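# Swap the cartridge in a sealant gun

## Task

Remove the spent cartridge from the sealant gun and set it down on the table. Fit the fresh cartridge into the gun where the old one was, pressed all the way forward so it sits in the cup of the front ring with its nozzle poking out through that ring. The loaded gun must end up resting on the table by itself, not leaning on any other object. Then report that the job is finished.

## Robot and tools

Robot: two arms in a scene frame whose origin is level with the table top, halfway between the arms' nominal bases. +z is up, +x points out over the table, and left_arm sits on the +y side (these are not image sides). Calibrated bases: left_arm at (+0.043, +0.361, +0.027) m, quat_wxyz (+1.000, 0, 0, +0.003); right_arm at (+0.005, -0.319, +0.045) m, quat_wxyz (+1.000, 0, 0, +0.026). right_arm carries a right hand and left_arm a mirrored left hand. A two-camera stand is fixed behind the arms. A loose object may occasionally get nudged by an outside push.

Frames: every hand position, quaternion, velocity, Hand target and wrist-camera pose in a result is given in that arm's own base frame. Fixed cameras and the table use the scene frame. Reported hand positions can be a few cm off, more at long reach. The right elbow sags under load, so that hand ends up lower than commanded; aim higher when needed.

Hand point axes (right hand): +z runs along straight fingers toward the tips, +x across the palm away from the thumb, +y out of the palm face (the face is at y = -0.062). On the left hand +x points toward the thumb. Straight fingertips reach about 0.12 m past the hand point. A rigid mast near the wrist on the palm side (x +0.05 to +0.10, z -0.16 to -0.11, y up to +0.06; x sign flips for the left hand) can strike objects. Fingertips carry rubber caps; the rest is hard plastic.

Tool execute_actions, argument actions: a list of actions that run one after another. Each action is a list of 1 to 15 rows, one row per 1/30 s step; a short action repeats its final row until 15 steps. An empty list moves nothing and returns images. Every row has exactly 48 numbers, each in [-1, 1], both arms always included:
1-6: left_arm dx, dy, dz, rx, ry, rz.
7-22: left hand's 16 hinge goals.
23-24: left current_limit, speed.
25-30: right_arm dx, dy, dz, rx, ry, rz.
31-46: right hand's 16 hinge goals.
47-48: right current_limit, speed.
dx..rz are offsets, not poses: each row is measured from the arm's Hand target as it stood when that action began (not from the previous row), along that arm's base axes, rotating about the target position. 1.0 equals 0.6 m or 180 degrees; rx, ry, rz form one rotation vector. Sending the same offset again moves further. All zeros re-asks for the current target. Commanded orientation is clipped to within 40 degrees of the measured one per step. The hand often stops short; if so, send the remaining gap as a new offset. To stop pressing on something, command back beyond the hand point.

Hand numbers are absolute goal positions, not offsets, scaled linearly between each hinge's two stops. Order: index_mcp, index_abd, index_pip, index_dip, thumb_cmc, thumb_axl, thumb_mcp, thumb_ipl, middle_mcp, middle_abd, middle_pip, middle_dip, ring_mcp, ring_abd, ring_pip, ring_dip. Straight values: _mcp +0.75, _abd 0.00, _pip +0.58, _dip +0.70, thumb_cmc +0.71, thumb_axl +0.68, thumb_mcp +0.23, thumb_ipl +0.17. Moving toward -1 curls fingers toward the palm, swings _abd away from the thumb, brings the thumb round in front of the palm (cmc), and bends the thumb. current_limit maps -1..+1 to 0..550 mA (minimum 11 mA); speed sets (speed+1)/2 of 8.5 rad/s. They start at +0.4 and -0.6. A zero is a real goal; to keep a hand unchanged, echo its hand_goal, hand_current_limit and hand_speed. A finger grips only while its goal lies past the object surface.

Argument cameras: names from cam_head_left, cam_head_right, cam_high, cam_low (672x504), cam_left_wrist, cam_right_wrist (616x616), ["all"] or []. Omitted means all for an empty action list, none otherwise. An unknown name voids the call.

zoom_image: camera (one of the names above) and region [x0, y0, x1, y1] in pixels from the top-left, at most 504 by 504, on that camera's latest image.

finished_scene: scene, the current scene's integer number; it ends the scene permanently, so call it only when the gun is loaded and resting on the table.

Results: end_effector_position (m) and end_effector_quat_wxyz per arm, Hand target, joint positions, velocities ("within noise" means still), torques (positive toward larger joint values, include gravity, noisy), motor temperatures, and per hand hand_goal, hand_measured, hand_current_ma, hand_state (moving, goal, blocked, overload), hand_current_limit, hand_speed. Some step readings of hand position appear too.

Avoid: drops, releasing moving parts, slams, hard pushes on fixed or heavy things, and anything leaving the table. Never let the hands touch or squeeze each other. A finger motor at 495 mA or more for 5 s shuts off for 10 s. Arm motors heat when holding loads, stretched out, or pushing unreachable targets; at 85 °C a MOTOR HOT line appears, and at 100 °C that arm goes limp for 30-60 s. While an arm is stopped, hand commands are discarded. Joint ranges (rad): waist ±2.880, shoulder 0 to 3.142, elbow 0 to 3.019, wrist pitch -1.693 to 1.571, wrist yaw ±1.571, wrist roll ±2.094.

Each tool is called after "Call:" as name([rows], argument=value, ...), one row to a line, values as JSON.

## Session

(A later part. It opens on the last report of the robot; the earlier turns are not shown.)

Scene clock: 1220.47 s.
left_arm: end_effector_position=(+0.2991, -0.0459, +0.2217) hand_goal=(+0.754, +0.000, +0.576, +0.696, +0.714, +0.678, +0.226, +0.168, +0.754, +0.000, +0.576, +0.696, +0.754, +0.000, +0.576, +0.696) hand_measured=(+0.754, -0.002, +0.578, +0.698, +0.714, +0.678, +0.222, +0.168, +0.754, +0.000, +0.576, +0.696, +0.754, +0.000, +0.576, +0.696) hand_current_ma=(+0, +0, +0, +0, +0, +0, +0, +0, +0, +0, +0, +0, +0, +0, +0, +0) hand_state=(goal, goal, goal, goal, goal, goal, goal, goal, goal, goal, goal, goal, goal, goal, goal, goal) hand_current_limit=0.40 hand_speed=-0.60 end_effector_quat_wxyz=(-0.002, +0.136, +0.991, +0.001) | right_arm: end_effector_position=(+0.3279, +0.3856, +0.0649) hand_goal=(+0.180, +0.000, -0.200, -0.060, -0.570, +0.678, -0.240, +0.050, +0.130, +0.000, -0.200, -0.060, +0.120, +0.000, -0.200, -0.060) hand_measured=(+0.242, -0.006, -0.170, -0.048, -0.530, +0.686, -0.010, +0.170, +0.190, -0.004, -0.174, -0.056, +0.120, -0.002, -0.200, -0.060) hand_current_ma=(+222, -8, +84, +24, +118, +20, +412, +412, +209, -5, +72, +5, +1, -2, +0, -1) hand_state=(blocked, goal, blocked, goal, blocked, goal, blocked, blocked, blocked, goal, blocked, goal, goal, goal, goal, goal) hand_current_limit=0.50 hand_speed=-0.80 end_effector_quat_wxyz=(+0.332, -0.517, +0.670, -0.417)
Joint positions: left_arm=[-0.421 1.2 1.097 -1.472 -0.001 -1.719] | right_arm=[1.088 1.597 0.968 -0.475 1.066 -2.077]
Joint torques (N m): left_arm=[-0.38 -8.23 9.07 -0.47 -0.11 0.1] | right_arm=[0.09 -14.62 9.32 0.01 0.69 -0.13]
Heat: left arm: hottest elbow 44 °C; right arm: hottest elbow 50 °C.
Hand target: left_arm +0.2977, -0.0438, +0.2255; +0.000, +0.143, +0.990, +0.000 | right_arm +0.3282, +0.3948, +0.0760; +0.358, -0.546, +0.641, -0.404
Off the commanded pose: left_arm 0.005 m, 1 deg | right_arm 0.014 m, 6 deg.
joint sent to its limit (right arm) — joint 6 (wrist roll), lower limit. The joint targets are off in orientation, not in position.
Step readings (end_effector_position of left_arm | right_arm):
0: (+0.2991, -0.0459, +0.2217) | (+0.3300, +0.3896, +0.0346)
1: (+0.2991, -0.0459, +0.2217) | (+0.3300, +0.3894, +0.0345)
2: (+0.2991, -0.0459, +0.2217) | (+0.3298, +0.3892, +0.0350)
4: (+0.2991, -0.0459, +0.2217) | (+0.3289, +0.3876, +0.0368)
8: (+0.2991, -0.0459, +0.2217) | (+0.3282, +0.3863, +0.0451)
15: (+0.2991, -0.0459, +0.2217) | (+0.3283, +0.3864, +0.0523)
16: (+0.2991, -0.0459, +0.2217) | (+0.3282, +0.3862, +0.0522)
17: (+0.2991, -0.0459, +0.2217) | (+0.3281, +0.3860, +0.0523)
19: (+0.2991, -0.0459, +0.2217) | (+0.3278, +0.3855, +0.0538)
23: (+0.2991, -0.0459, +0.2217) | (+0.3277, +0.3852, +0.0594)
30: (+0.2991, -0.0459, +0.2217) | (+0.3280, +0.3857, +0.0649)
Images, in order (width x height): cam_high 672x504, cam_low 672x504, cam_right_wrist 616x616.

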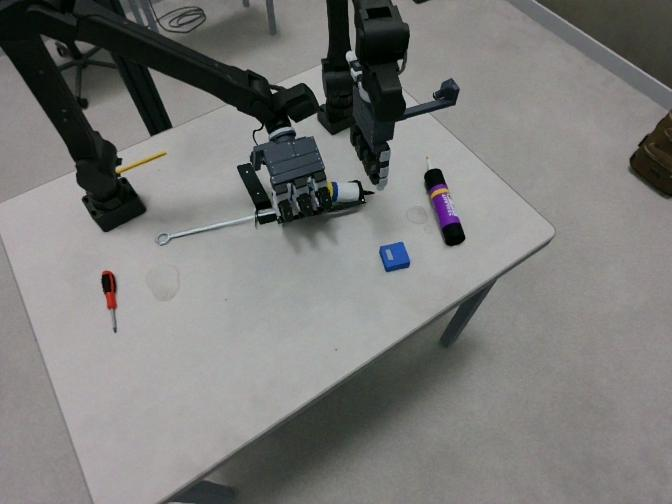

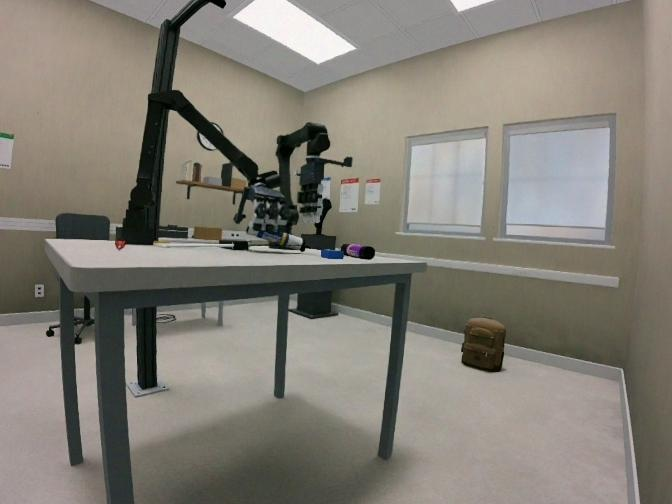

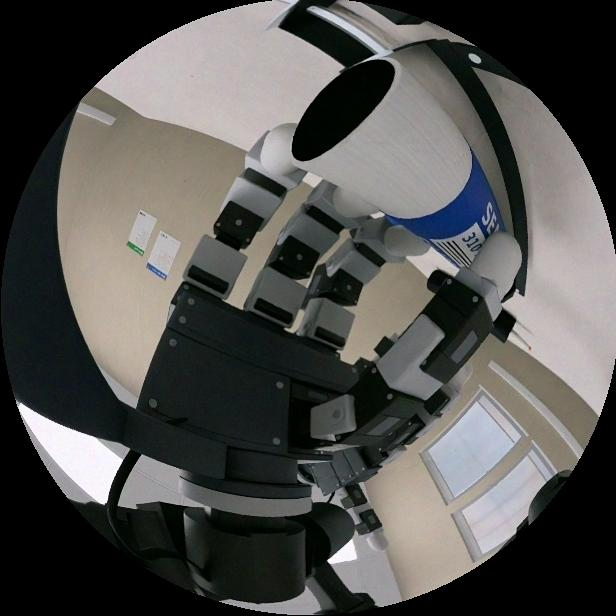

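Call:
execute_actions([
  [[0,0,0,0,0,0,0.754,0,0.576,0.696,0.714,0.678,0.226,0.168,0.754,0,0.576,0.696,0.754,0,0.576,0.696,0.4,-0.6,-0.0067,-0.0232,0.009,0,0,0,0.18,0,-0.2,-0.06,-0.571,0.678,-0.24,0.05,0.13,0,-0.2,-0.06,0.1,0,-0.2,-0.06,0.5,-0.8]],
  [[0,0,0,0,0,0,0.754,0,0.576,0.696,0.714,0.678,0.226,0.168,0.754,0,0.576,0.696,0.754,0,0.576,0.696,0.4,-0.6,-0.0067,-0.0232,0.009,0,0,0,0.18,0,-0.2,-0.06,-0.571,0.678,-0.24,0.05,0.13,0,-0.2,-0.06,0.1,0,-0.2,-0.06,0.5,-0.8]],
], cameras=["cam_low","cam_right_wrist","cam_high"])

Call:
zoom_image(camera="cam_low", region=[230, 190, 350, 270])

Call:
zoom_image(camera="cam_high", region=[220, 120, 420, 280])

Scene clock: 1230.80 s.
left_arm: end_effector_position=(+0.2991, -0.0459, +0.2217) hand_goal=(+0.754, +0.000, +0.576, +0.696, +0.714, +0.678, +0.226, +0.168, +0.754, +0.000, +0.576, +0.696, +0.754, +0.000, +0.576, +0.696) hand_measured=(+0.754, -0.002, +0.578, +0.698, +0.714, +0.678, +0.222, +0.168, +0.754, +0.000, +0.576, +0.696, +0.754, +0.000, +0.576, +0.696) hand_current_ma=(+0, +0, +0, +0, +0, +0, +0, +0, +0, +0, +0, +0, +0, +0, +0, +0) hand_state=(goal, goal, goal, goal, goal, goal, goal, goal, goal, goal, goal, goal, goal, goal, goal, goal) hand_current_limit=0.40 hand_speed=-0.60 end_effector_quat_wxyz=(-0.002, +0.136, +0.991, +0.001) | right_arm: end_effector_position=(+0.3205, +0.3722, +0.0867) hand_goal=(+0.180, +0.000, -0.200, -0.060, -0.570, +0.678, -0.240, +0.050, +0.130, +0.000, -0.200, -0.060, +0.100, +0.000, -0.200, -0.060) hand_measured=(+0.188, -0.002, -0.198, -0.064, -0.568, +0.680, -0.190, +0.060, +0.130, -0.002, -0.196, -0.058, +0.100, -0.002, -0.198, -0.060) hand_current_ma=(+17, -4, +3, -5, +4, +4, +218, +34, +0, -4, +8, +5, +1, -2, +2, -1) hand_state=(goal, goal, goal, goal, goal, goal, blocked, goal, goal, goal, goal, goal, goal, goal, goal, goal) hand_current_limit=0.50 hand_speed=-0.80 end_effector_quat_wxyz=(+0.342, -0.511, +0.672, -0.411)
Joint positions: left_arm=[-0.421 1.2 1.097 -1.472 -0.001 -1.719] | right_arm=[1.088 1.515 0.932 -0.496 1.065 -2.077]
Joint torques (N m): left_arm=[-0.32 -8.23 9.11 -0.44 -0.12 0.1] | right_arm=[-0.97 -13.45 7.65 0.09 0.67 -0.12]
Heat: left arm: hottest elbow 44 °C; right arm: hottest elbow 49 °C.
Hand target: left_arm +0.2977, -0.0438, +0.2255; +0.000, +0.143, +0.990, +0.000 | right_arm +0.3203, +0.3671, +0.0868; +0.358, -0.546, +0.641, -0.404
Off the commanded pose: left_arm 0.005 m, 1 deg | right_arm 0.005 m, 6 deg.
joint sent to its limit (right arm) — joint 6 (wrist roll), lower limit. The joint targets are off in orientation, not in position.
Step readings (end_effector_position of left_arm | right_arm):
0: (+0.2991, -0.0459, +0.2217) | (+0.3279, +0.3856, +0.0649)
1: (+0.2991, -0.0459, +0.2217) | (+0.3279, +0.3856, +0.0649)
2: (+0.2991, -0.0459, +0.2217) | (+0.3278, +0.3856, +0.0651)
4: (+0.2991, -0.0459, +0.2217) | (+0.3275, +0.3854, +0.0673)
8: (+0.2991, -0.0459, +0.2217) | (+0.3275, +0.3855, +0.0764)
15: (+0.2991, -0.0459, +0.2217) | (+0.3277, +0.3860, +0.0847)
16: (+0.2991, -0.0459, +0.2217) | (+0.3276, +0.3856, +0.0843)
17: (+0.2991, -0.0459, +0.2217) | (+0.3272, +0.3849, +0.0839)
19: (+0.2991, -0.0459, +0.2217) | (+0.3251, +0.3809, +0.0826)
23: (+0.2991, -0.0459, +0.2217) | (+0.3209, +0.3729, +0.0830)
30: (+0.2991, -0.0459, +0.2217) | (+0.3205, +0.3722, +0.0867)
Images, in order (width x height): cam_high 672x504, cam_low 672x504, cam_right_wrist 616x616.

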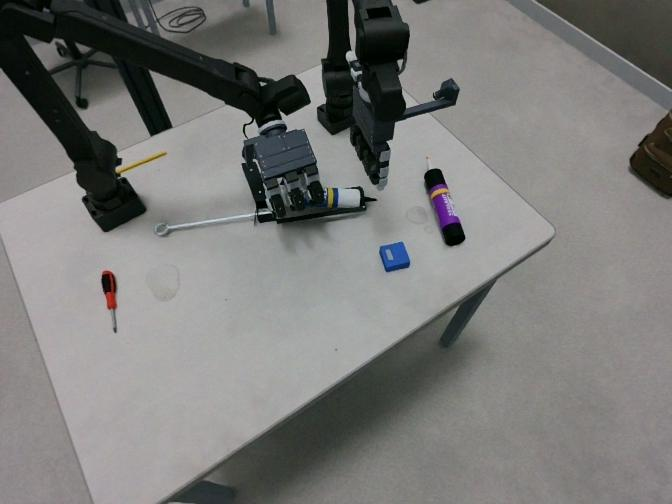

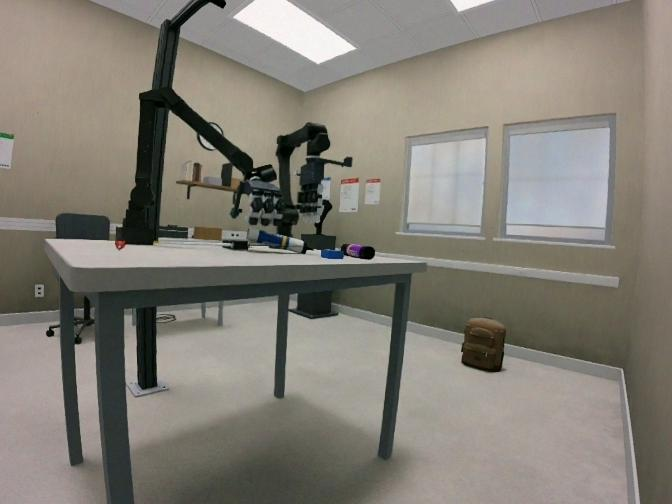

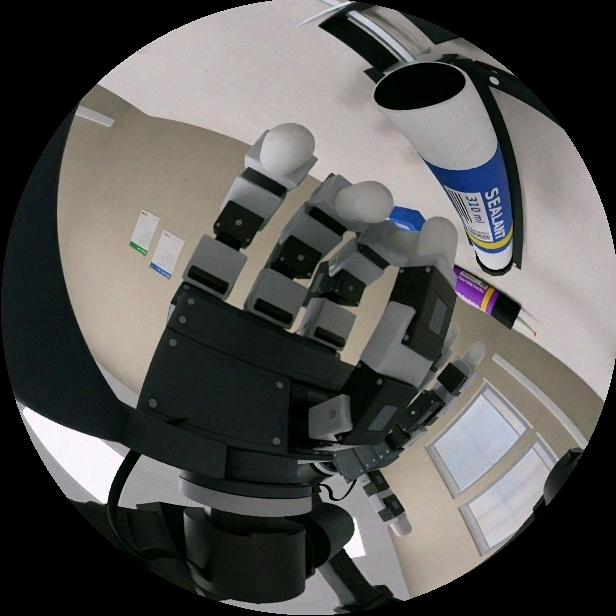

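Scaled by 4.200 from the camera's 672x504 image, which has a finer 960x720 frame.

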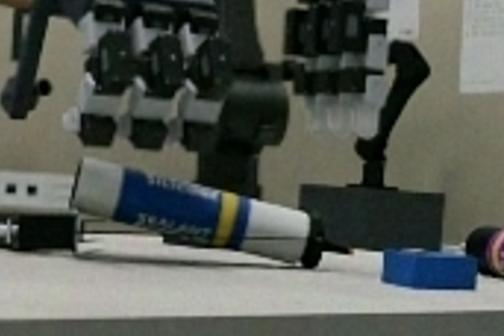

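Scaled by 2.520 from the camera's 672x504 image, which has a finer 960x720 frame.

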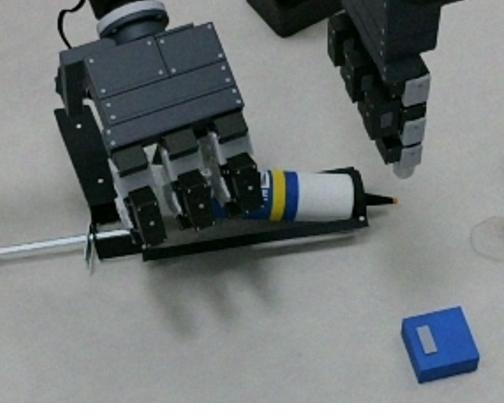

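Call:
execute_actions([
  [[0,0,0,0,0,0,0.754,0,0.576,0.696,0.714,0.678,0.226,0.168,0.754,0,0.576,0.696,0.754,0,0.576,0.696,0.4,-0.6,0,0,0.04,0,0,0,0.644,0,-0.124,-0.0145,-0.571,0.678,0.05,0.168,0.644,0,-0.124,-0.0145,0.644,0,-0.124,-0.0145,0.3,-0.5]],
  [[0,0,0,0,0,0,0.754,0,0.576,0.696,0.714,0.678,0.226,0.168,0.754,0,0.576,0.696,0.754,0,0.576,0.696,0.4,-0.6,0.008,0.025,0,0,0,-0.078,0.644,0,-0.124,-0.0145,-0.571,0.678,0.05,0.168,0.644,0,-0.124,-0.0145,0.644,0,-0.124,-0.0145,0.3,-0.5]],
  [[0,0,0,0,0,0,0.754,0,0.576,0.696,0.714,0.678,0.226,0.168,0.754,0,0.576,0.696,0.754,0,0.576,0.696,0.4,-0.6,0,0,-0.03,0,0,0,0.644,0,-0.124,-0.0145,-0.571,0.678,0.05,0.168,0.644,0,-0.124,-0.0145,0.644,0,-0.124,-0.0145,0.3,-0.5]],
], cameras=["cam_low","cam_right_wrist","cam_high","cam_head_left"])

Call:
zoom_image(camera="cam_low", region=[230, 190, 350, 270])

Call:
zoom_image(camera="cam_high", region=[220, 120, 420, 280])

Scene clock: 1259.53 s.
left_arm: end_effector_position=(+0.2991, -0.0459, +0.2217) hand_goal=(+0.754, +0.000, +0.576, +0.696, +0.714, +0.678, +0.226, +0.168, +0.754, +0.000, +0.576, +0.696, +0.754, +0.000, +0.576, +0.696) hand_measured=(+0.754, -0.002, +0.578, +0.698, +0.714, +0.678, +0.222, +0.168, +0.754, +0.000, +0.576, +0.696, +0.754, +0.000, +0.576, +0.696) hand_current_ma=(+0, +0, +0, +0, +0, +0, +0, +0, +0, +0, +0, +0, +0, +0, +0, +0) hand_state=(goal, goal, goal, goal, goal, goal, goal, goal, goal, goal, goal, goal, goal, goal, goal, goal) hand_current_limit=0.40 hand_speed=-0.60 end_effector_quat_wxyz=(-0.002, +0.136, +0.991, +0.001) | right_arm: end_effector_position=(+0.3243, +0.3649, +0.0874) hand_goal=(+0.644, +0.000, -0.124, -0.014, -0.570, +0.678, +0.050, +0.168, +0.644, +0.000, -0.124, -0.014, +0.644, +0.000, -0.124, -0.014) hand_measured=(+0.628, -0.002, -0.126, -0.016, -0.568, +0.680, +0.046, +0.166, +0.628, -0.002, -0.126, -0.016, +0.628, -0.002, -0.126, -0.016) hand_current_ma=(-39, -3, -3, -4, +2, +3, -7, -4, -38, -3, -3, -3, -41, -2, -3, -4) hand_state=(goal, goal, goal, goal, goal, goal, goal, goal, goal, goal, goal, goal, goal, goal, goal, goal) hand_current_limit=0.30 hand_speed=-0.50 end_effector_quat_wxyz=(+0.297, -0.465, +0.703, -0.449)
Joint positions: left_arm=[-0.421 1.2 1.097 -1.472 -0.001 -1.719] | right_arm=[1.093 1.603 1.063 -0.87 1.132 -1.749]
Joint torques (N m): left_arm=[-0.5 -8.18 9.05 -0.53 -0.1 0.1] | right_arm=[0.67 -12.75 10.55 -0.53 0.92 0.18]
Heat: left arm: hottest elbow 44 °C; right arm: hottest elbow 49 °C.
Hand target: left_arm +0.2977, -0.0438, +0.2255; +0.000, +0.143, +0.990, +0.000 | right_arm +0.3250, +0.3821, +0.0928; +0.306, -0.463, +0.703, -0.444
Off the commanded pose: left_arm 0.005 m, 1 deg | right_arm 0.018 m, 1 deg.
Step readings (end_effector_position of left_arm | right_arm):
0: (+0.2991, -0.0459, +0.2217) | (+0.3205, +0.3722, +0.0867)
1: (+0.2991, -0.0459, +0.2217) | (+0.3204, +0.3720, +0.0866)
2: (+0.2991, -0.0459, +0.2217) | (+0.3198, +0.3710, +0.0865)
4: (+0.2991, -0.0459, +0.2217) | (+0.3179, +0.3672, +0.0875)
8: (+0.2991, -0.0459, +0.2217) | (+0.3157, +0.3628, +0.0940)
15: (+0.2991, -0.0459, +0.2217) | (+0.3151, +0.3609, +0.1000)
16: (+0.2991, -0.0459, +0.2217) | (+0.3150, +0.3600, +0.0999)
17: (+0.2991, -0.0459, +0.2217) | (+0.3154, +0.3574, +0.1006)
19: (+0.2991, -0.0459, +0.2217) | (+0.3174, +0.3525, +0.1034)
23: (+0.2991, -0.0459, +0.2217) | (+0.3211, +0.3587, +0.1059)
30: (+0.2991, -0.0459, +0.2217) | (+0.3223, +0.3610, +0.1033)
31: (+0.2991, -0.0459, +0.2217) | (+0.3221, +0.3607, +0.1027)
32: (+0.2991, -0.0459, +0.2217) | (+0.3224, +0.3609, +0.1022)
34: (+0.2991, -0.0459, +0.2217) | (+0.3232, +0.3621, +0.0999)
38: (+0.2991, -0.0459, +0.2217) | (+0.3237, +0.3635, +0.0923)
45: (+0.2991, -0.0459, +0.2217) | (+0.3241, +0.3645, +0.0873)
Images, in order (width x height): cam_head_left 672x504, cam_high 672x504, cam_low 672x504, cam_right_wrist 616x616.

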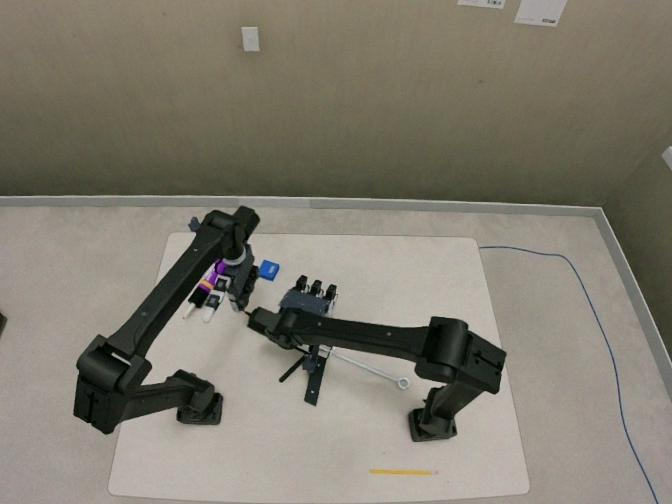

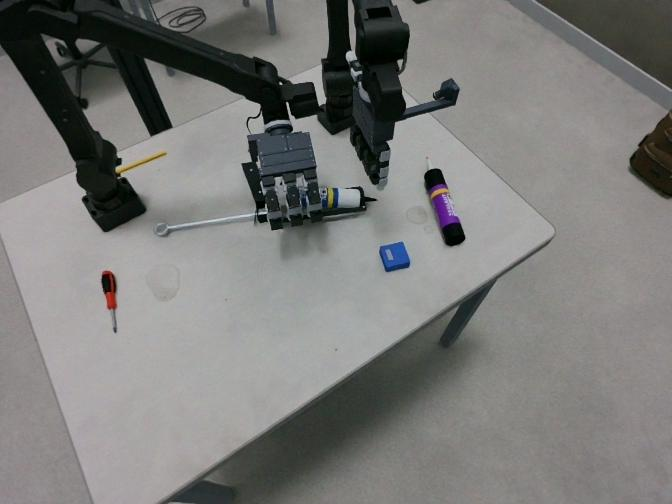

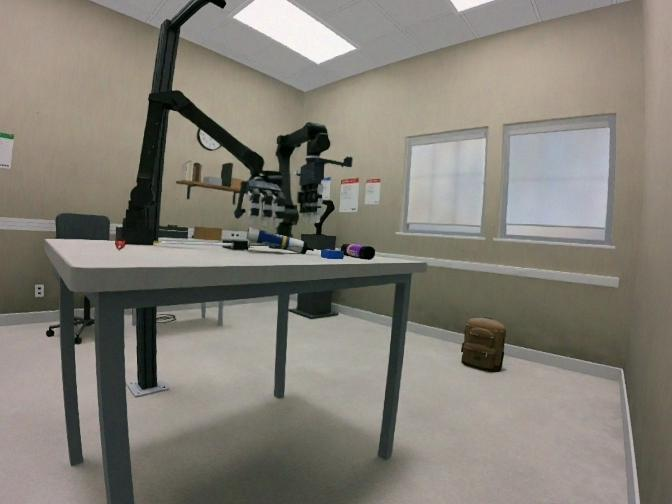

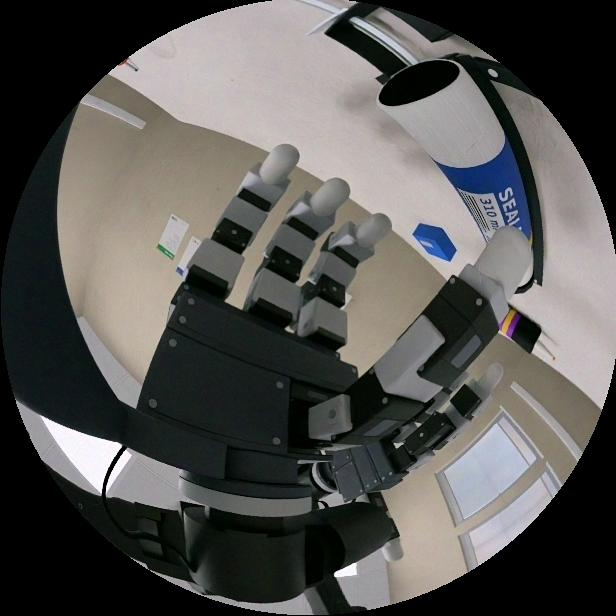

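Scaled by 4.200 from the camera's 672x504 image, which has a finer 960x720 frame.

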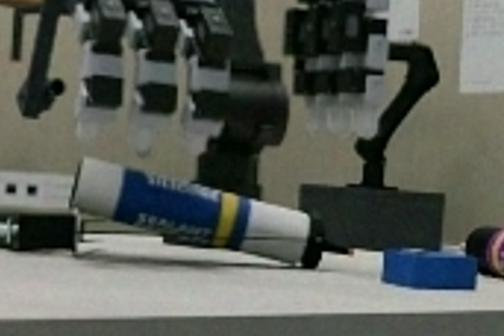

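Scaled by 2.520 from the camera's 672x504 image, which has a finer 960x720 frame.

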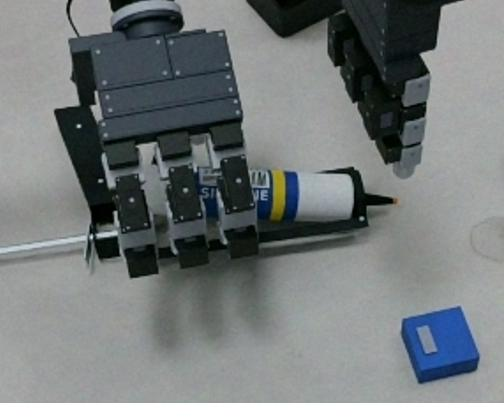

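Call:
execute_actions([
  [[0,0,0,0,0,0,0.754,0,0.576,0.696,0.714,0.678,0.226,0.168,0.754,0,0.576,0.696,0.754,0,0.576,0.696,0.4,-0.6,-0.005,0.003,-0.05,0,0,0,0.644,0,-0.124,-0.0145,-0.571,0.678,0.05,0.168,0.644,0,-0.124,-0.0145,0.644,0,-0.124,-0.0145,0.3,-0.5]],
  [[0,0,0,0,0,0,0.754,0,0.576,0.696,0.714,0.678,0.226,0.168,0.754,0,0.576,0.696,0.754,0,0.576,0.696,0.4,-0.6,0,0,-0.045,0,0,0,0.644,0,-0.124,-0.0145,-0.571,0.678,0.05,0.168,0.644,0,-0.124,-0.0145,0.644,0,-0.124,-0.0145,0.3,-0.5]],
], cameras=["cam_low","cam_right_wrist","cam_high"])

Call:
zoom_image(camera="cam_low", region=[230, 190, 350, 270])

Call:
zoom_image(camera="cam_high", region=[220, 120, 420, 280])

Scene clock: 1271.27 s.
left_arm: end_effector_position=(+0.2991, -0.0459, +0.2217) hand_goal=(+0.754, +0.000, +0.576, +0.696, +0.714, +0.678, +0.226, +0.168, +0.754, +0.000, +0.576, +0.696, +0.754, +0.000, +0.576, +0.696) hand_measured=(+0.754, -0.002, +0.578, +0.698, +0.714, +0.678, +0.222, +0.168, +0.754, +0.000, +0.576, +0.696, +0.754, +0.000, +0.576, +0.696) hand_current_ma=(+0, +0, +0, +0, +0, +0, +0, +0, +0, +0, +0, +0, +0, +0, +0, +0) hand_state=(goal, goal, goal, goal, goal, goal, goal, goal, goal, goal, goal, goal, goal, goal, goal, goal) hand_current_limit=0.40 hand_speed=-0.60 end_effector_quat_wxyz=(-0.002, +0.136, +0.991, +0.001) | right_arm: end_effector_position=(+0.3260, +0.3771, +0.0436) hand_goal=(+0.644, +0.000, -0.124, -0.014, -0.570, +0.678, +0.050, +0.168, +0.644, +0.000, -0.124, -0.014, +0.644, +0.000, -0.124, -0.014) hand_measured=(+0.628, -0.002, -0.126, -0.016, -0.568, +0.680, +0.046, +0.166, +0.628, -0.002, -0.126, -0.016, +0.628, -0.002, -0.126, -0.016) hand_current_ma=(-39, -3, -3, -4, +2, +3, -7, -4, -38, -3, -3, -3, -41, -2, -3, -4) hand_state=(goal, goal, goal, goal, goal, goal, goal, goal, goal, goal, goal, goal, goal, goal, goal, goal) hand_current_limit=0.30 hand_speed=-0.50 end_effector_quat_wxyz=(+0.302, -0.461, +0.704, -0.447)
Joint positions: left_arm=[-0.421 1.2 1.097 -1.472 -0.001 -1.719] | right_arm=[1.103 1.695 1.043 -0.767 1.135 -1.724]
Joint torques (N m): left_arm=[-0.26 -8.12 9.09 -0.49 -0.11 0.11] | right_arm=[0.38 -14.1 7.09 0.62 0.89 0.08]
Heat: left arm: hottest elbow 44 °C; right arm: hottest elbow 49 °C.
Hand target: left_arm +0.2977, -0.0438, +0.2255; +0.000, +0.143, +0.990, +0.000 | right_arm +0.3220, +0.3838, +0.0358; +0.306, -0.463, +0.703, -0.444
Off the commanded pose: left_arm 0.005 m, 1 deg | right_arm 0.011 m, 1 deg.
Step readings (end_effector_position of left_arm | right_arm):
0: (+0.2991, -0.0459, +0.2217) | (+0.3244, +0.3649, +0.0874)
1: (+0.2991, -0.0459, +0.2217) | (+0.3244, +0.3650, +0.0874)
2: (+0.2991, -0.0459, +0.2217) | (+0.3244, +0.3651, +0.0869)
4: (+0.2991, -0.0459, +0.2217) | (+0.3247, +0.3665, +0.0850)
8: (+0.2991, -0.0459, +0.2217) | (+0.3245, +0.3711, +0.0751)
15: (+0.2991, -0.0459, +0.2217) | (+0.3238, +0.3730, +0.0672)
16: (+0.2991, -0.0459, +0.2217) | (+0.3240, +0.3732, +0.0673)
17: (+0.2991, -0.0459, +0.2217) | (+0.3246, +0.3744, +0.0671)
19: (+0.2991, -0.0459, +0.2217) | (+0.3263, +0.3777, +0.0657)
23: (+0.2991, -0.0459, +0.2217) | (+0.3273, +0.3796, +0.0555)
30: (+0.2991, -0.0459, +0.2217) | (+0.3257, +0.3764, +0.0434)
Images, in order (width x height): cam_high 672x504, cam_low 672x504, cam_right_wrist 616x616.

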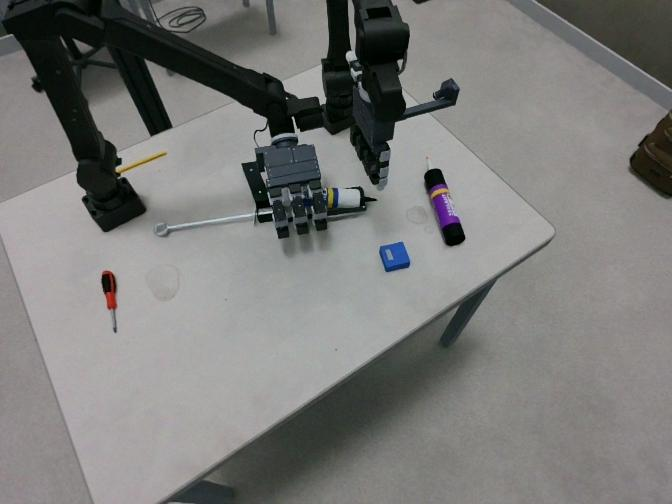

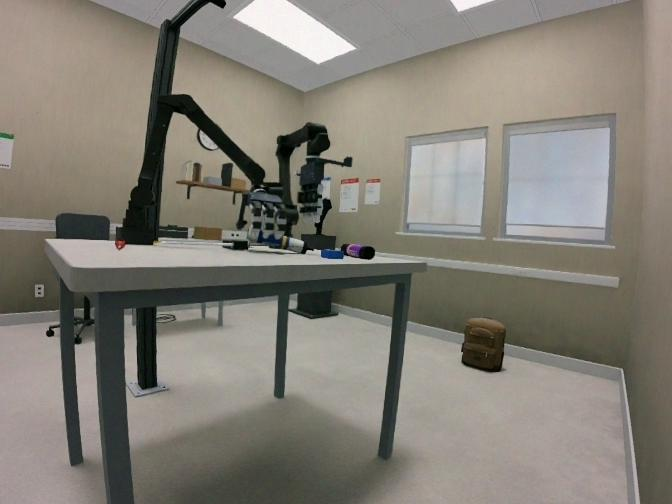

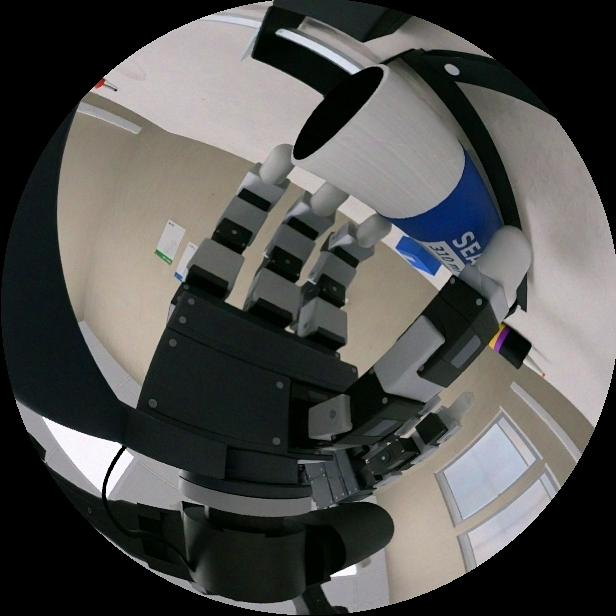

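Scaled by 4.200 from the camera's 672x504 image, which has a finer 960x720 frame.

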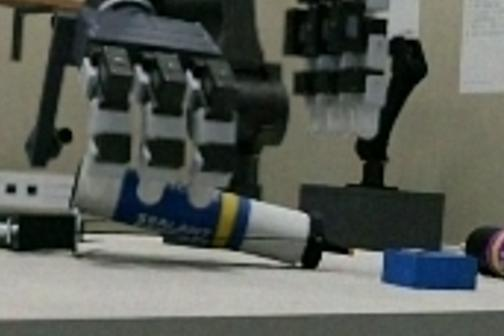

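Scaled by 2.520 from the camera's 672x504 image, which has a finer 960x720 frame.

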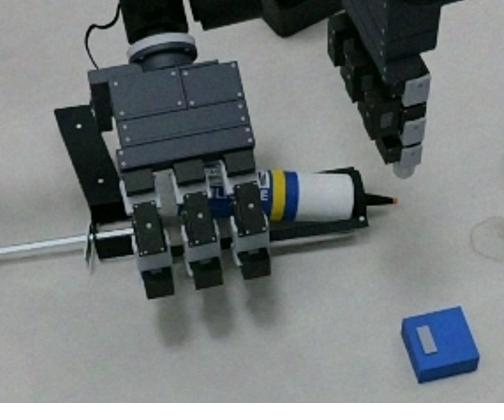

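Call:
execute_actions([
  [[0,0,0,0,0,0,0.754,0,0.576,0.696,0.714,0.678,0.226,0.168,0.754,0,0.576,0.696,0.754,0,0.576,0.696,0.4,-0.6,0,0,-0.0,0,0,0,0.44,0,-0.124,-0.0145,-0.571,0.678,-0.02,0.168,0.42,0,-0.124,-0.0145,0.42,0,-0.124,-0.0145,0.0,-0.7]],
  [[0,0,0,0,0,0,0.754,0,0.576,0.696,0.714,0.678,0.226,0.168,0.754,0,0.576,0.696,0.754,0,0.576,0.696,0.4,-0.6,0,0,0,0,0,0,0.34,0,-0.15,-0.03,-0.571,0.678,-0.1,0.168,0.34,0,-0.15,-0.03,0.34,0,-0.15,-0.03,0.0,-0.7]],
  [[0,0,0,0,0,0,0.754,0,0.576,0.696,0.714,0.678,0.226,0.168,0.754,0,0.576,0.696,0.754,0,0.576,0.696,0.4,-0.6,0,0,0,0,0,0,0.24,0,-0.2,-0.06,-0.571,0.678,-0.2,0.1,0.24,0,-0.2,-0.06,0.24,0,-0.2,-0.06,0.3,-0.7]],
], cameras=["cam_low","cam_right_wrist","cam_high"])

Call:
zoom_image(camera="cam_low", region=[230, 190, 350, 270])

Call:
zoom_image(camera="cam_right_wrist", region=[240, 30, 560, 350])

Scene clock: 1284.20 s.
left_arm: end_effector_position=(+0.2991, -0.0459, +0.2217) hand_goal=(+0.754, +0.000, +0.576, +0.696, +0.714, +0.678, +0.226, +0.168, +0.754, +0.000, +0.576, +0.696, +0.754, +0.000, +0.576, +0.696) hand_measured=(+0.754, -0.002, +0.578, +0.698, +0.714, +0.678, +0.222, +0.168, +0.754, +0.000, +0.576, +0.696, +0.754, +0.000, +0.576, +0.696) hand_current_ma=(+0, +0, +0, +0, +0, +0, +0, +0, +0, +0, +0, +0, +0, +0, +0, +0) hand_state=(goal, goal, goal, goal, goal, goal, goal, goal, goal, goal, goal, goal, goal, goal, goal, goal) hand_current_limit=0.40 hand_speed=-0.60 end_effector_quat_wxyz=(-0.002, +0.136, +0.991, +0.001) | right_arm: end_effector_position=(+0.3258, +0.3774, +0.0436) hand_goal=(+0.240, +0.000, -0.200, -0.060, -0.570, +0.678, -0.200, +0.100, +0.240, +0.000, -0.200, -0.060, +0.240, +0.000, -0.200, -0.060) hand_measured=(+0.330, -0.002, -0.162, -0.050, -0.556, +0.680, -0.038, +0.178, +0.292, -0.002, -0.164, -0.046, +0.248, -0.002, -0.186, -0.050) hand_current_ma=(+347, -3, +115, +21, +35, +5, +357, +358, +176, -3, +107, +35, +19, -2, +30, +19) hand_state=(blocked, goal, blocked, goal, goal, goal, blocked, blocked, blocked, goal, blocked, goal, goal, goal, goal, goal) hand_current_limit=0.30 hand_speed=-0.70 end_effector_quat_wxyz=(+0.302, -0.461, +0.704, -0.447)
Joint positions: left_arm=[-0.421 1.2 1.097 -1.472 -0.001 -1.719] | right_arm=[1.104 1.695 1.043 -0.766 1.135 -1.724]
Joint torques (N m): left_arm=[-0.26 -8.29 9.09 -0.44 -0.11 0.09] | right_arm=[0.44 -13.63 7.01 0.57 0.82 0.08]
Heat: left arm: hottest elbow 44 °C; right arm: hottest elbow 49 °C.
Hand target: left_arm +0.2977, -0.0438, +0.2255; +0.000, +0.143, +0.990, +0.000 | right_arm +0.3220, +0.3838, +0.0357; +0.306, -0.463, +0.703, -0.444
Off the commanded pose: left_arm 0.005 m, 1 deg | right_arm 0.011 m, 1 deg.
Step readings (end_effector_position of left_arm | right_arm):
0: (+0.2991, -0.0459, +0.2217) | (+0.3260, +0.3771, +0.0436)
1: (+0.2991, -0.0459, +0.2217) | (+0.3260, +0.3771, +0.0436)
2: (+0.2991, -0.0459, +0.2217) | (+0.3261, +0.3771, +0.0436)
4: (+0.2991, -0.0459, +0.2217) | (+0.3261, +0.3771, +0.0436)
8: (+0.2991, -0.0459, +0.2217) | (+0.3259, +0.3772, +0.0436)
15: (+0.2991, -0.0459, +0.2217) | (+0.3259, +0.3772, +0.0436)
16: (+0.2991, -0.0459, +0.2217) | (+0.3259, +0.3772, +0.0436)
17: (+0.2991, -0.0459, +0.2217) | (+0.3259, +0.3772, +0.0436)
19: (+0.2991, -0.0459, +0.2217) | (+0.3259, +0.3772, +0.0436)
23: (+0.2991, -0.0459, +0.2217) | (+0.3260, +0.3773, +0.0436)
30: (+0.2991, -0.0459, +0.2217) | (+0.3260, +0.3773, +0.0436)
31: (+0.2991, -0.0459, +0.2217) | (+0.3260, +0.3773, +0.0436)
32: (+0.2991, -0.0459, +0.2217) | (+0.3260, +0.3773, +0.0436)
34: (+0.2991, -0.0459, +0.2217) | (+0.3258, +0.3774, +0.0436)
38: (+0.2991, -0.0459, +0.2217) | (+0.3258, +0.3774, +0.0436)
45: (+0.2991, -0.0459, +0.2217) | (+0.3258, +0.3774, +0.0436)
Images, in order (width x height): cam_high 672x504, cam_low 672x504, cam_right_wrist 616x616.

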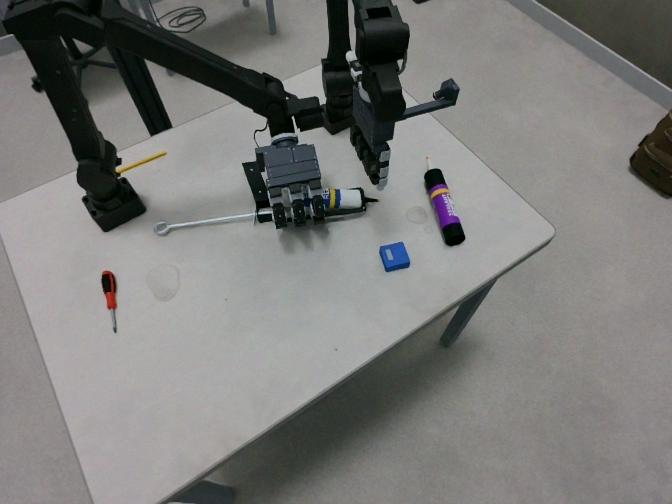

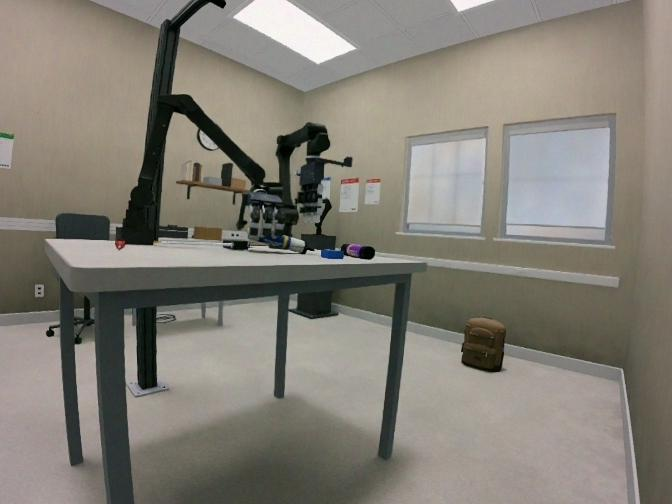

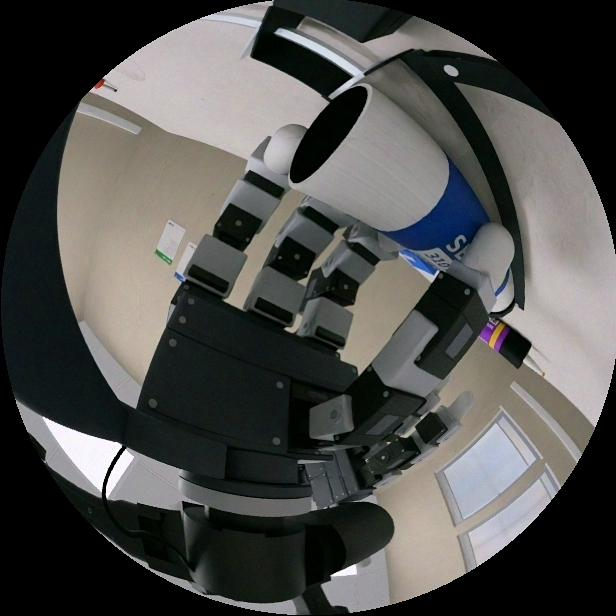

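Scaled by 4.200 from the camera's 672x504 image, which has a finer 960x720 frame.

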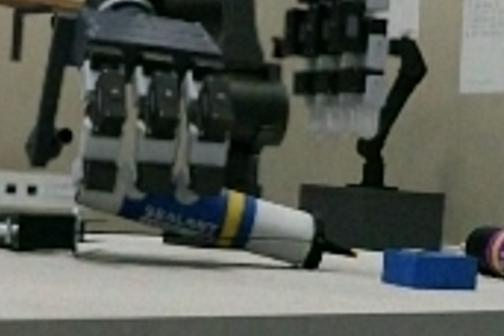

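Scaled by 1.575 from the camera's 616x616 image, which has a finer 880x880 frame.

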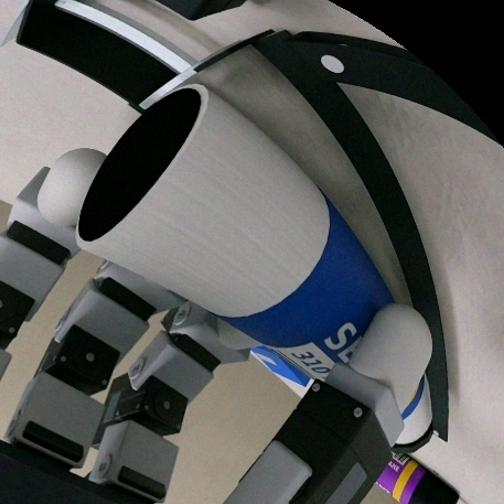

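Call:
execute_actions([
  [[0,0,0,0,0,0,0.754,0,0.576,0.696,0.714,0.678,0.226,0.168,0.754,0,0.576,0.696,0.754,0,0.576,0.696,0.4,-0.6,-0.006,-0.012,0.022,0,0,0,0.2,0,-0.22,-0.08,-0.571,0.678,-0.24,0.05,0.2,0,-0.22,-0.08,0.2,0,-0.22,-0.08,0.6,-0.7]],
  [[0,0,0,0,0,0,0.754,0,0.576,0.696,0.714,0.678,0.226,0.168,0.754,0,0.576,0.696,0.754,0,0.576,0.696,0.4,-0.6,-0.012,-0.022,0.012,0,0,0,0.2,0,-0.22,-0.08,-0.571,0.678,-0.24,0.05,0.2,0,-0.22,-0.08,0.2,0,-0.22,-0.08,0.6,-0.7]],
  [[0,0,0,0,0,0,0.754,0,0.576,0.696,0.714,0.678,0.226,0.168,0.754,0,0.576,0.696,0.754,0,0.576,0.696,0.4,-0.6,-0.012,-0.022,0.008,0,0,0,0.2,0,-0.22,-0.08,-0.571,0.678,-0.24,0.05,0.2,0,-0.22,-0.08,0.2,0,-0.22,-0.08,0.6,-0.7]],
], cameras=["cam_low","cam_right_wrist","cam_high"])

Call:
zoom_image(camera="cam_low", region=[230, 190, 350, 270])

Call:
zoom_image(camera="cam_high", region=[220, 120, 420, 280])

Scene clock: 1298.60 s.
left_arm: end_effector_position=(+0.2991, -0.0459, +0.2217) hand_goal=(+0.754, +0.000, +0.576, +0.696, +0.714, +0.678, +0.226, +0.168, +0.754, +0.000, +0.576, +0.696, +0.754, +0.000, +0.576, +0.696) hand_measured=(+0.754, -0.002, +0.578, +0.698, +0.714, +0.678, +0.222, +0.168, +0.754, +0.000, +0.576, +0.696, +0.754, +0.000, +0.576, +0.696) hand_current_ma=(+0, +0, +0, +0, +0, +0, +0, +0, +0, +0, +0, +0, +0, +0, +0, +0) hand_state=(goal, goal, goal, goal, goal, goal, goal, goal, goal, goal, goal, goal, goal, goal, goal, goal) hand_current_limit=0.40 hand_speed=-0.60 end_effector_quat_wxyz=(-0.002, +0.136, +0.991, +0.001) | right_arm: end_effector_position=(+0.3099, +0.3479, +0.0587) hand_goal=(+0.200, +0.000, -0.220, -0.080, -0.570, +0.678, -0.240, +0.050, +0.200, +0.000, -0.220, -0.080, +0.200, +0.000, -0.220, -0.080) hand_measured=(+0.306, -0.004, -0.176, -0.072, -0.550, +0.680, -0.014, +0.178, +0.260, +0.000, -0.184, -0.068, +0.206, -0.002, -0.216, -0.078) hand_current_ma=(+431, -7, +137, +18, +50, +6, +440, +440, +215, -1, +107, +27, +12, -2, +7, +2) hand_state=(blocked, goal, blocked, goal, goal, goal, blocked, blocked, blocked, goal, blocked, goal, goal, goal, goal, goal) hand_current_limit=0.60 hand_speed=-0.70 end_effector_quat_wxyz=(+0.302, -0.462, +0.704, -0.447)
Joint positions: left_arm=[-0.421 1.2 1.097 -1.472 -0.001 -1.719] | right_arm=[1.106 1.595 0.961 -0.788 1.135 -1.721]
Joint torques (N m): left_arm=[-0.32 -8.18 9.06 -0.53 -0.11 0.11] | right_arm=[0.56 -14.1 6.93 -0.47 0.84 0.12]
Heat: left arm: hottest elbow 44 °C; right arm: hottest elbow 49 °C.
Hand target: left_arm +0.2977, -0.0438, +0.2255; +0.000, +0.143, +0.990, +0.000 | right_arm +0.3040, +0.3501, +0.0609; +0.306, -0.463, +0.703, -0.445
Off the commanded pose: left_arm 0.005 m, 1 deg | right_arm 0.007 m, 1 deg.
Step readings (end_effector_position of left_arm | right_arm):
0: (+0.2991, -0.0459, +0.2217) | (+0.3258, +0.3774, +0.0436)
1: (+0.2991, -0.0459, +0.2217) | (+0.3258, +0.3774, +0.0436)
2: (+0.2991, -0.0459, +0.2217) | (+0.3258, +0.3774, +0.0436)
4: (+0.2991, -0.0459, +0.2217) | (+0.3258, +0.3774, +0.0436)
8: (+0.2991, -0.0459, +0.2217) | (+0.3251, +0.3761, +0.0443)
15: (+0.2991, -0.0459, +0.2217) | (+0.3248, +0.3756, +0.0468)
16: (+0.2991, -0.0459, +0.2217) | (+0.3247, +0.3754, +0.0469)
17: (+0.2991, -0.0459, +0.2217) | (+0.3243, +0.3746, +0.0468)
19: (+0.2991, -0.0459, +0.2217) | (+0.3225, +0.3709, +0.0475)
23: (+0.2991, -0.0459, +0.2217) | (+0.3181, +0.3626, +0.0512)
30: (+0.2991, -0.0459, +0.2217) | (+0.3173, +0.3618, +0.0549)
31: (+0.2991, -0.0459, +0.2217) | (+0.3171, +0.3615, +0.0546)
32: (+0.2991, -0.0459, +0.2217) | (+0.3169, +0.3609, +0.0547)
34: (+0.2991, -0.0459, +0.2217) | (+0.3150, +0.3576, +0.0547)
38: (+0.2991, -0.0459, +0.2217) | (+0.3107, +0.3495, +0.0565)
45: (+0.2991, -0.0459, +0.2217) | (+0.3099, +0.3479, +0.0587)
Images, in order (width x height): cam_high 672x504, cam_low 672x504, cam_right_wrist 616x616.

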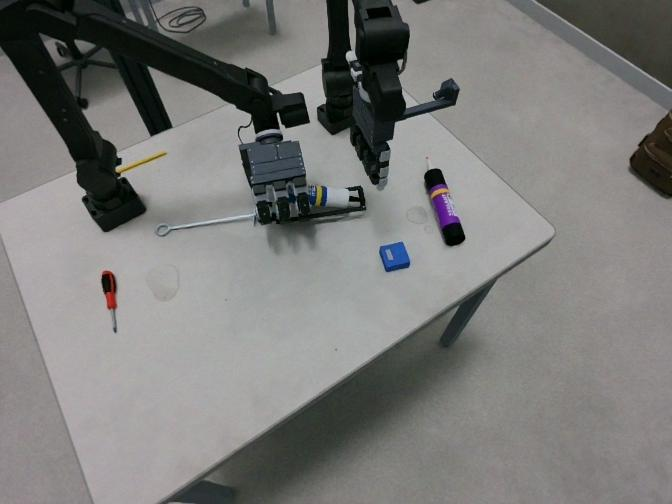

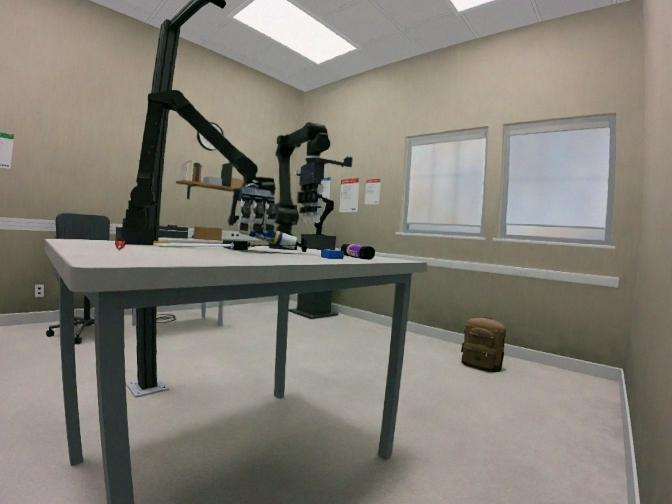

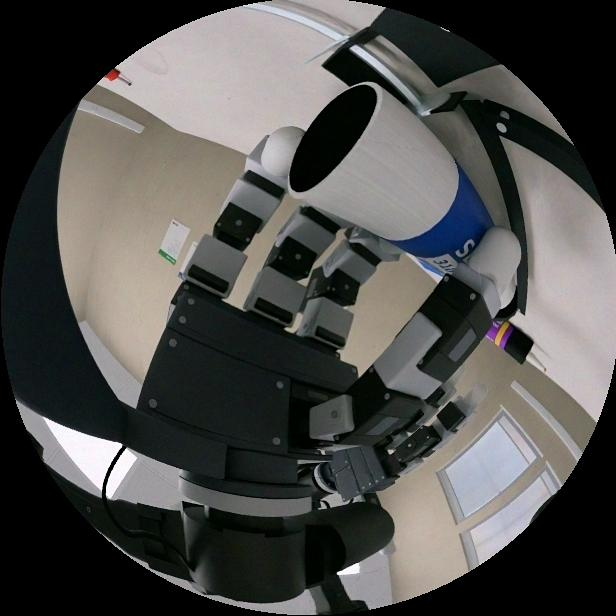

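Scaled by 4.200 from the camera's 672x504 image, which has a finer 960x720 frame.

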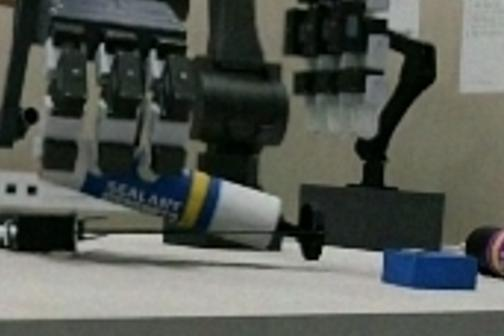

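Scaled by 2.520 from the camera's 672x504 image, which has a finer 960x720 frame.

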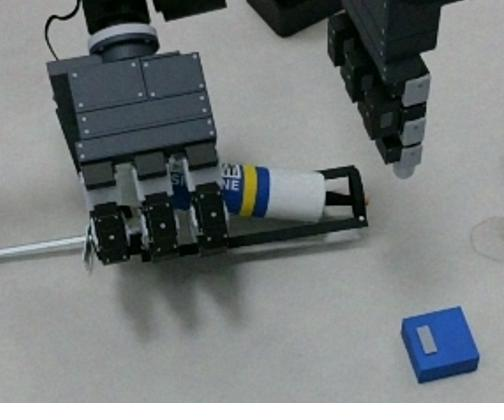

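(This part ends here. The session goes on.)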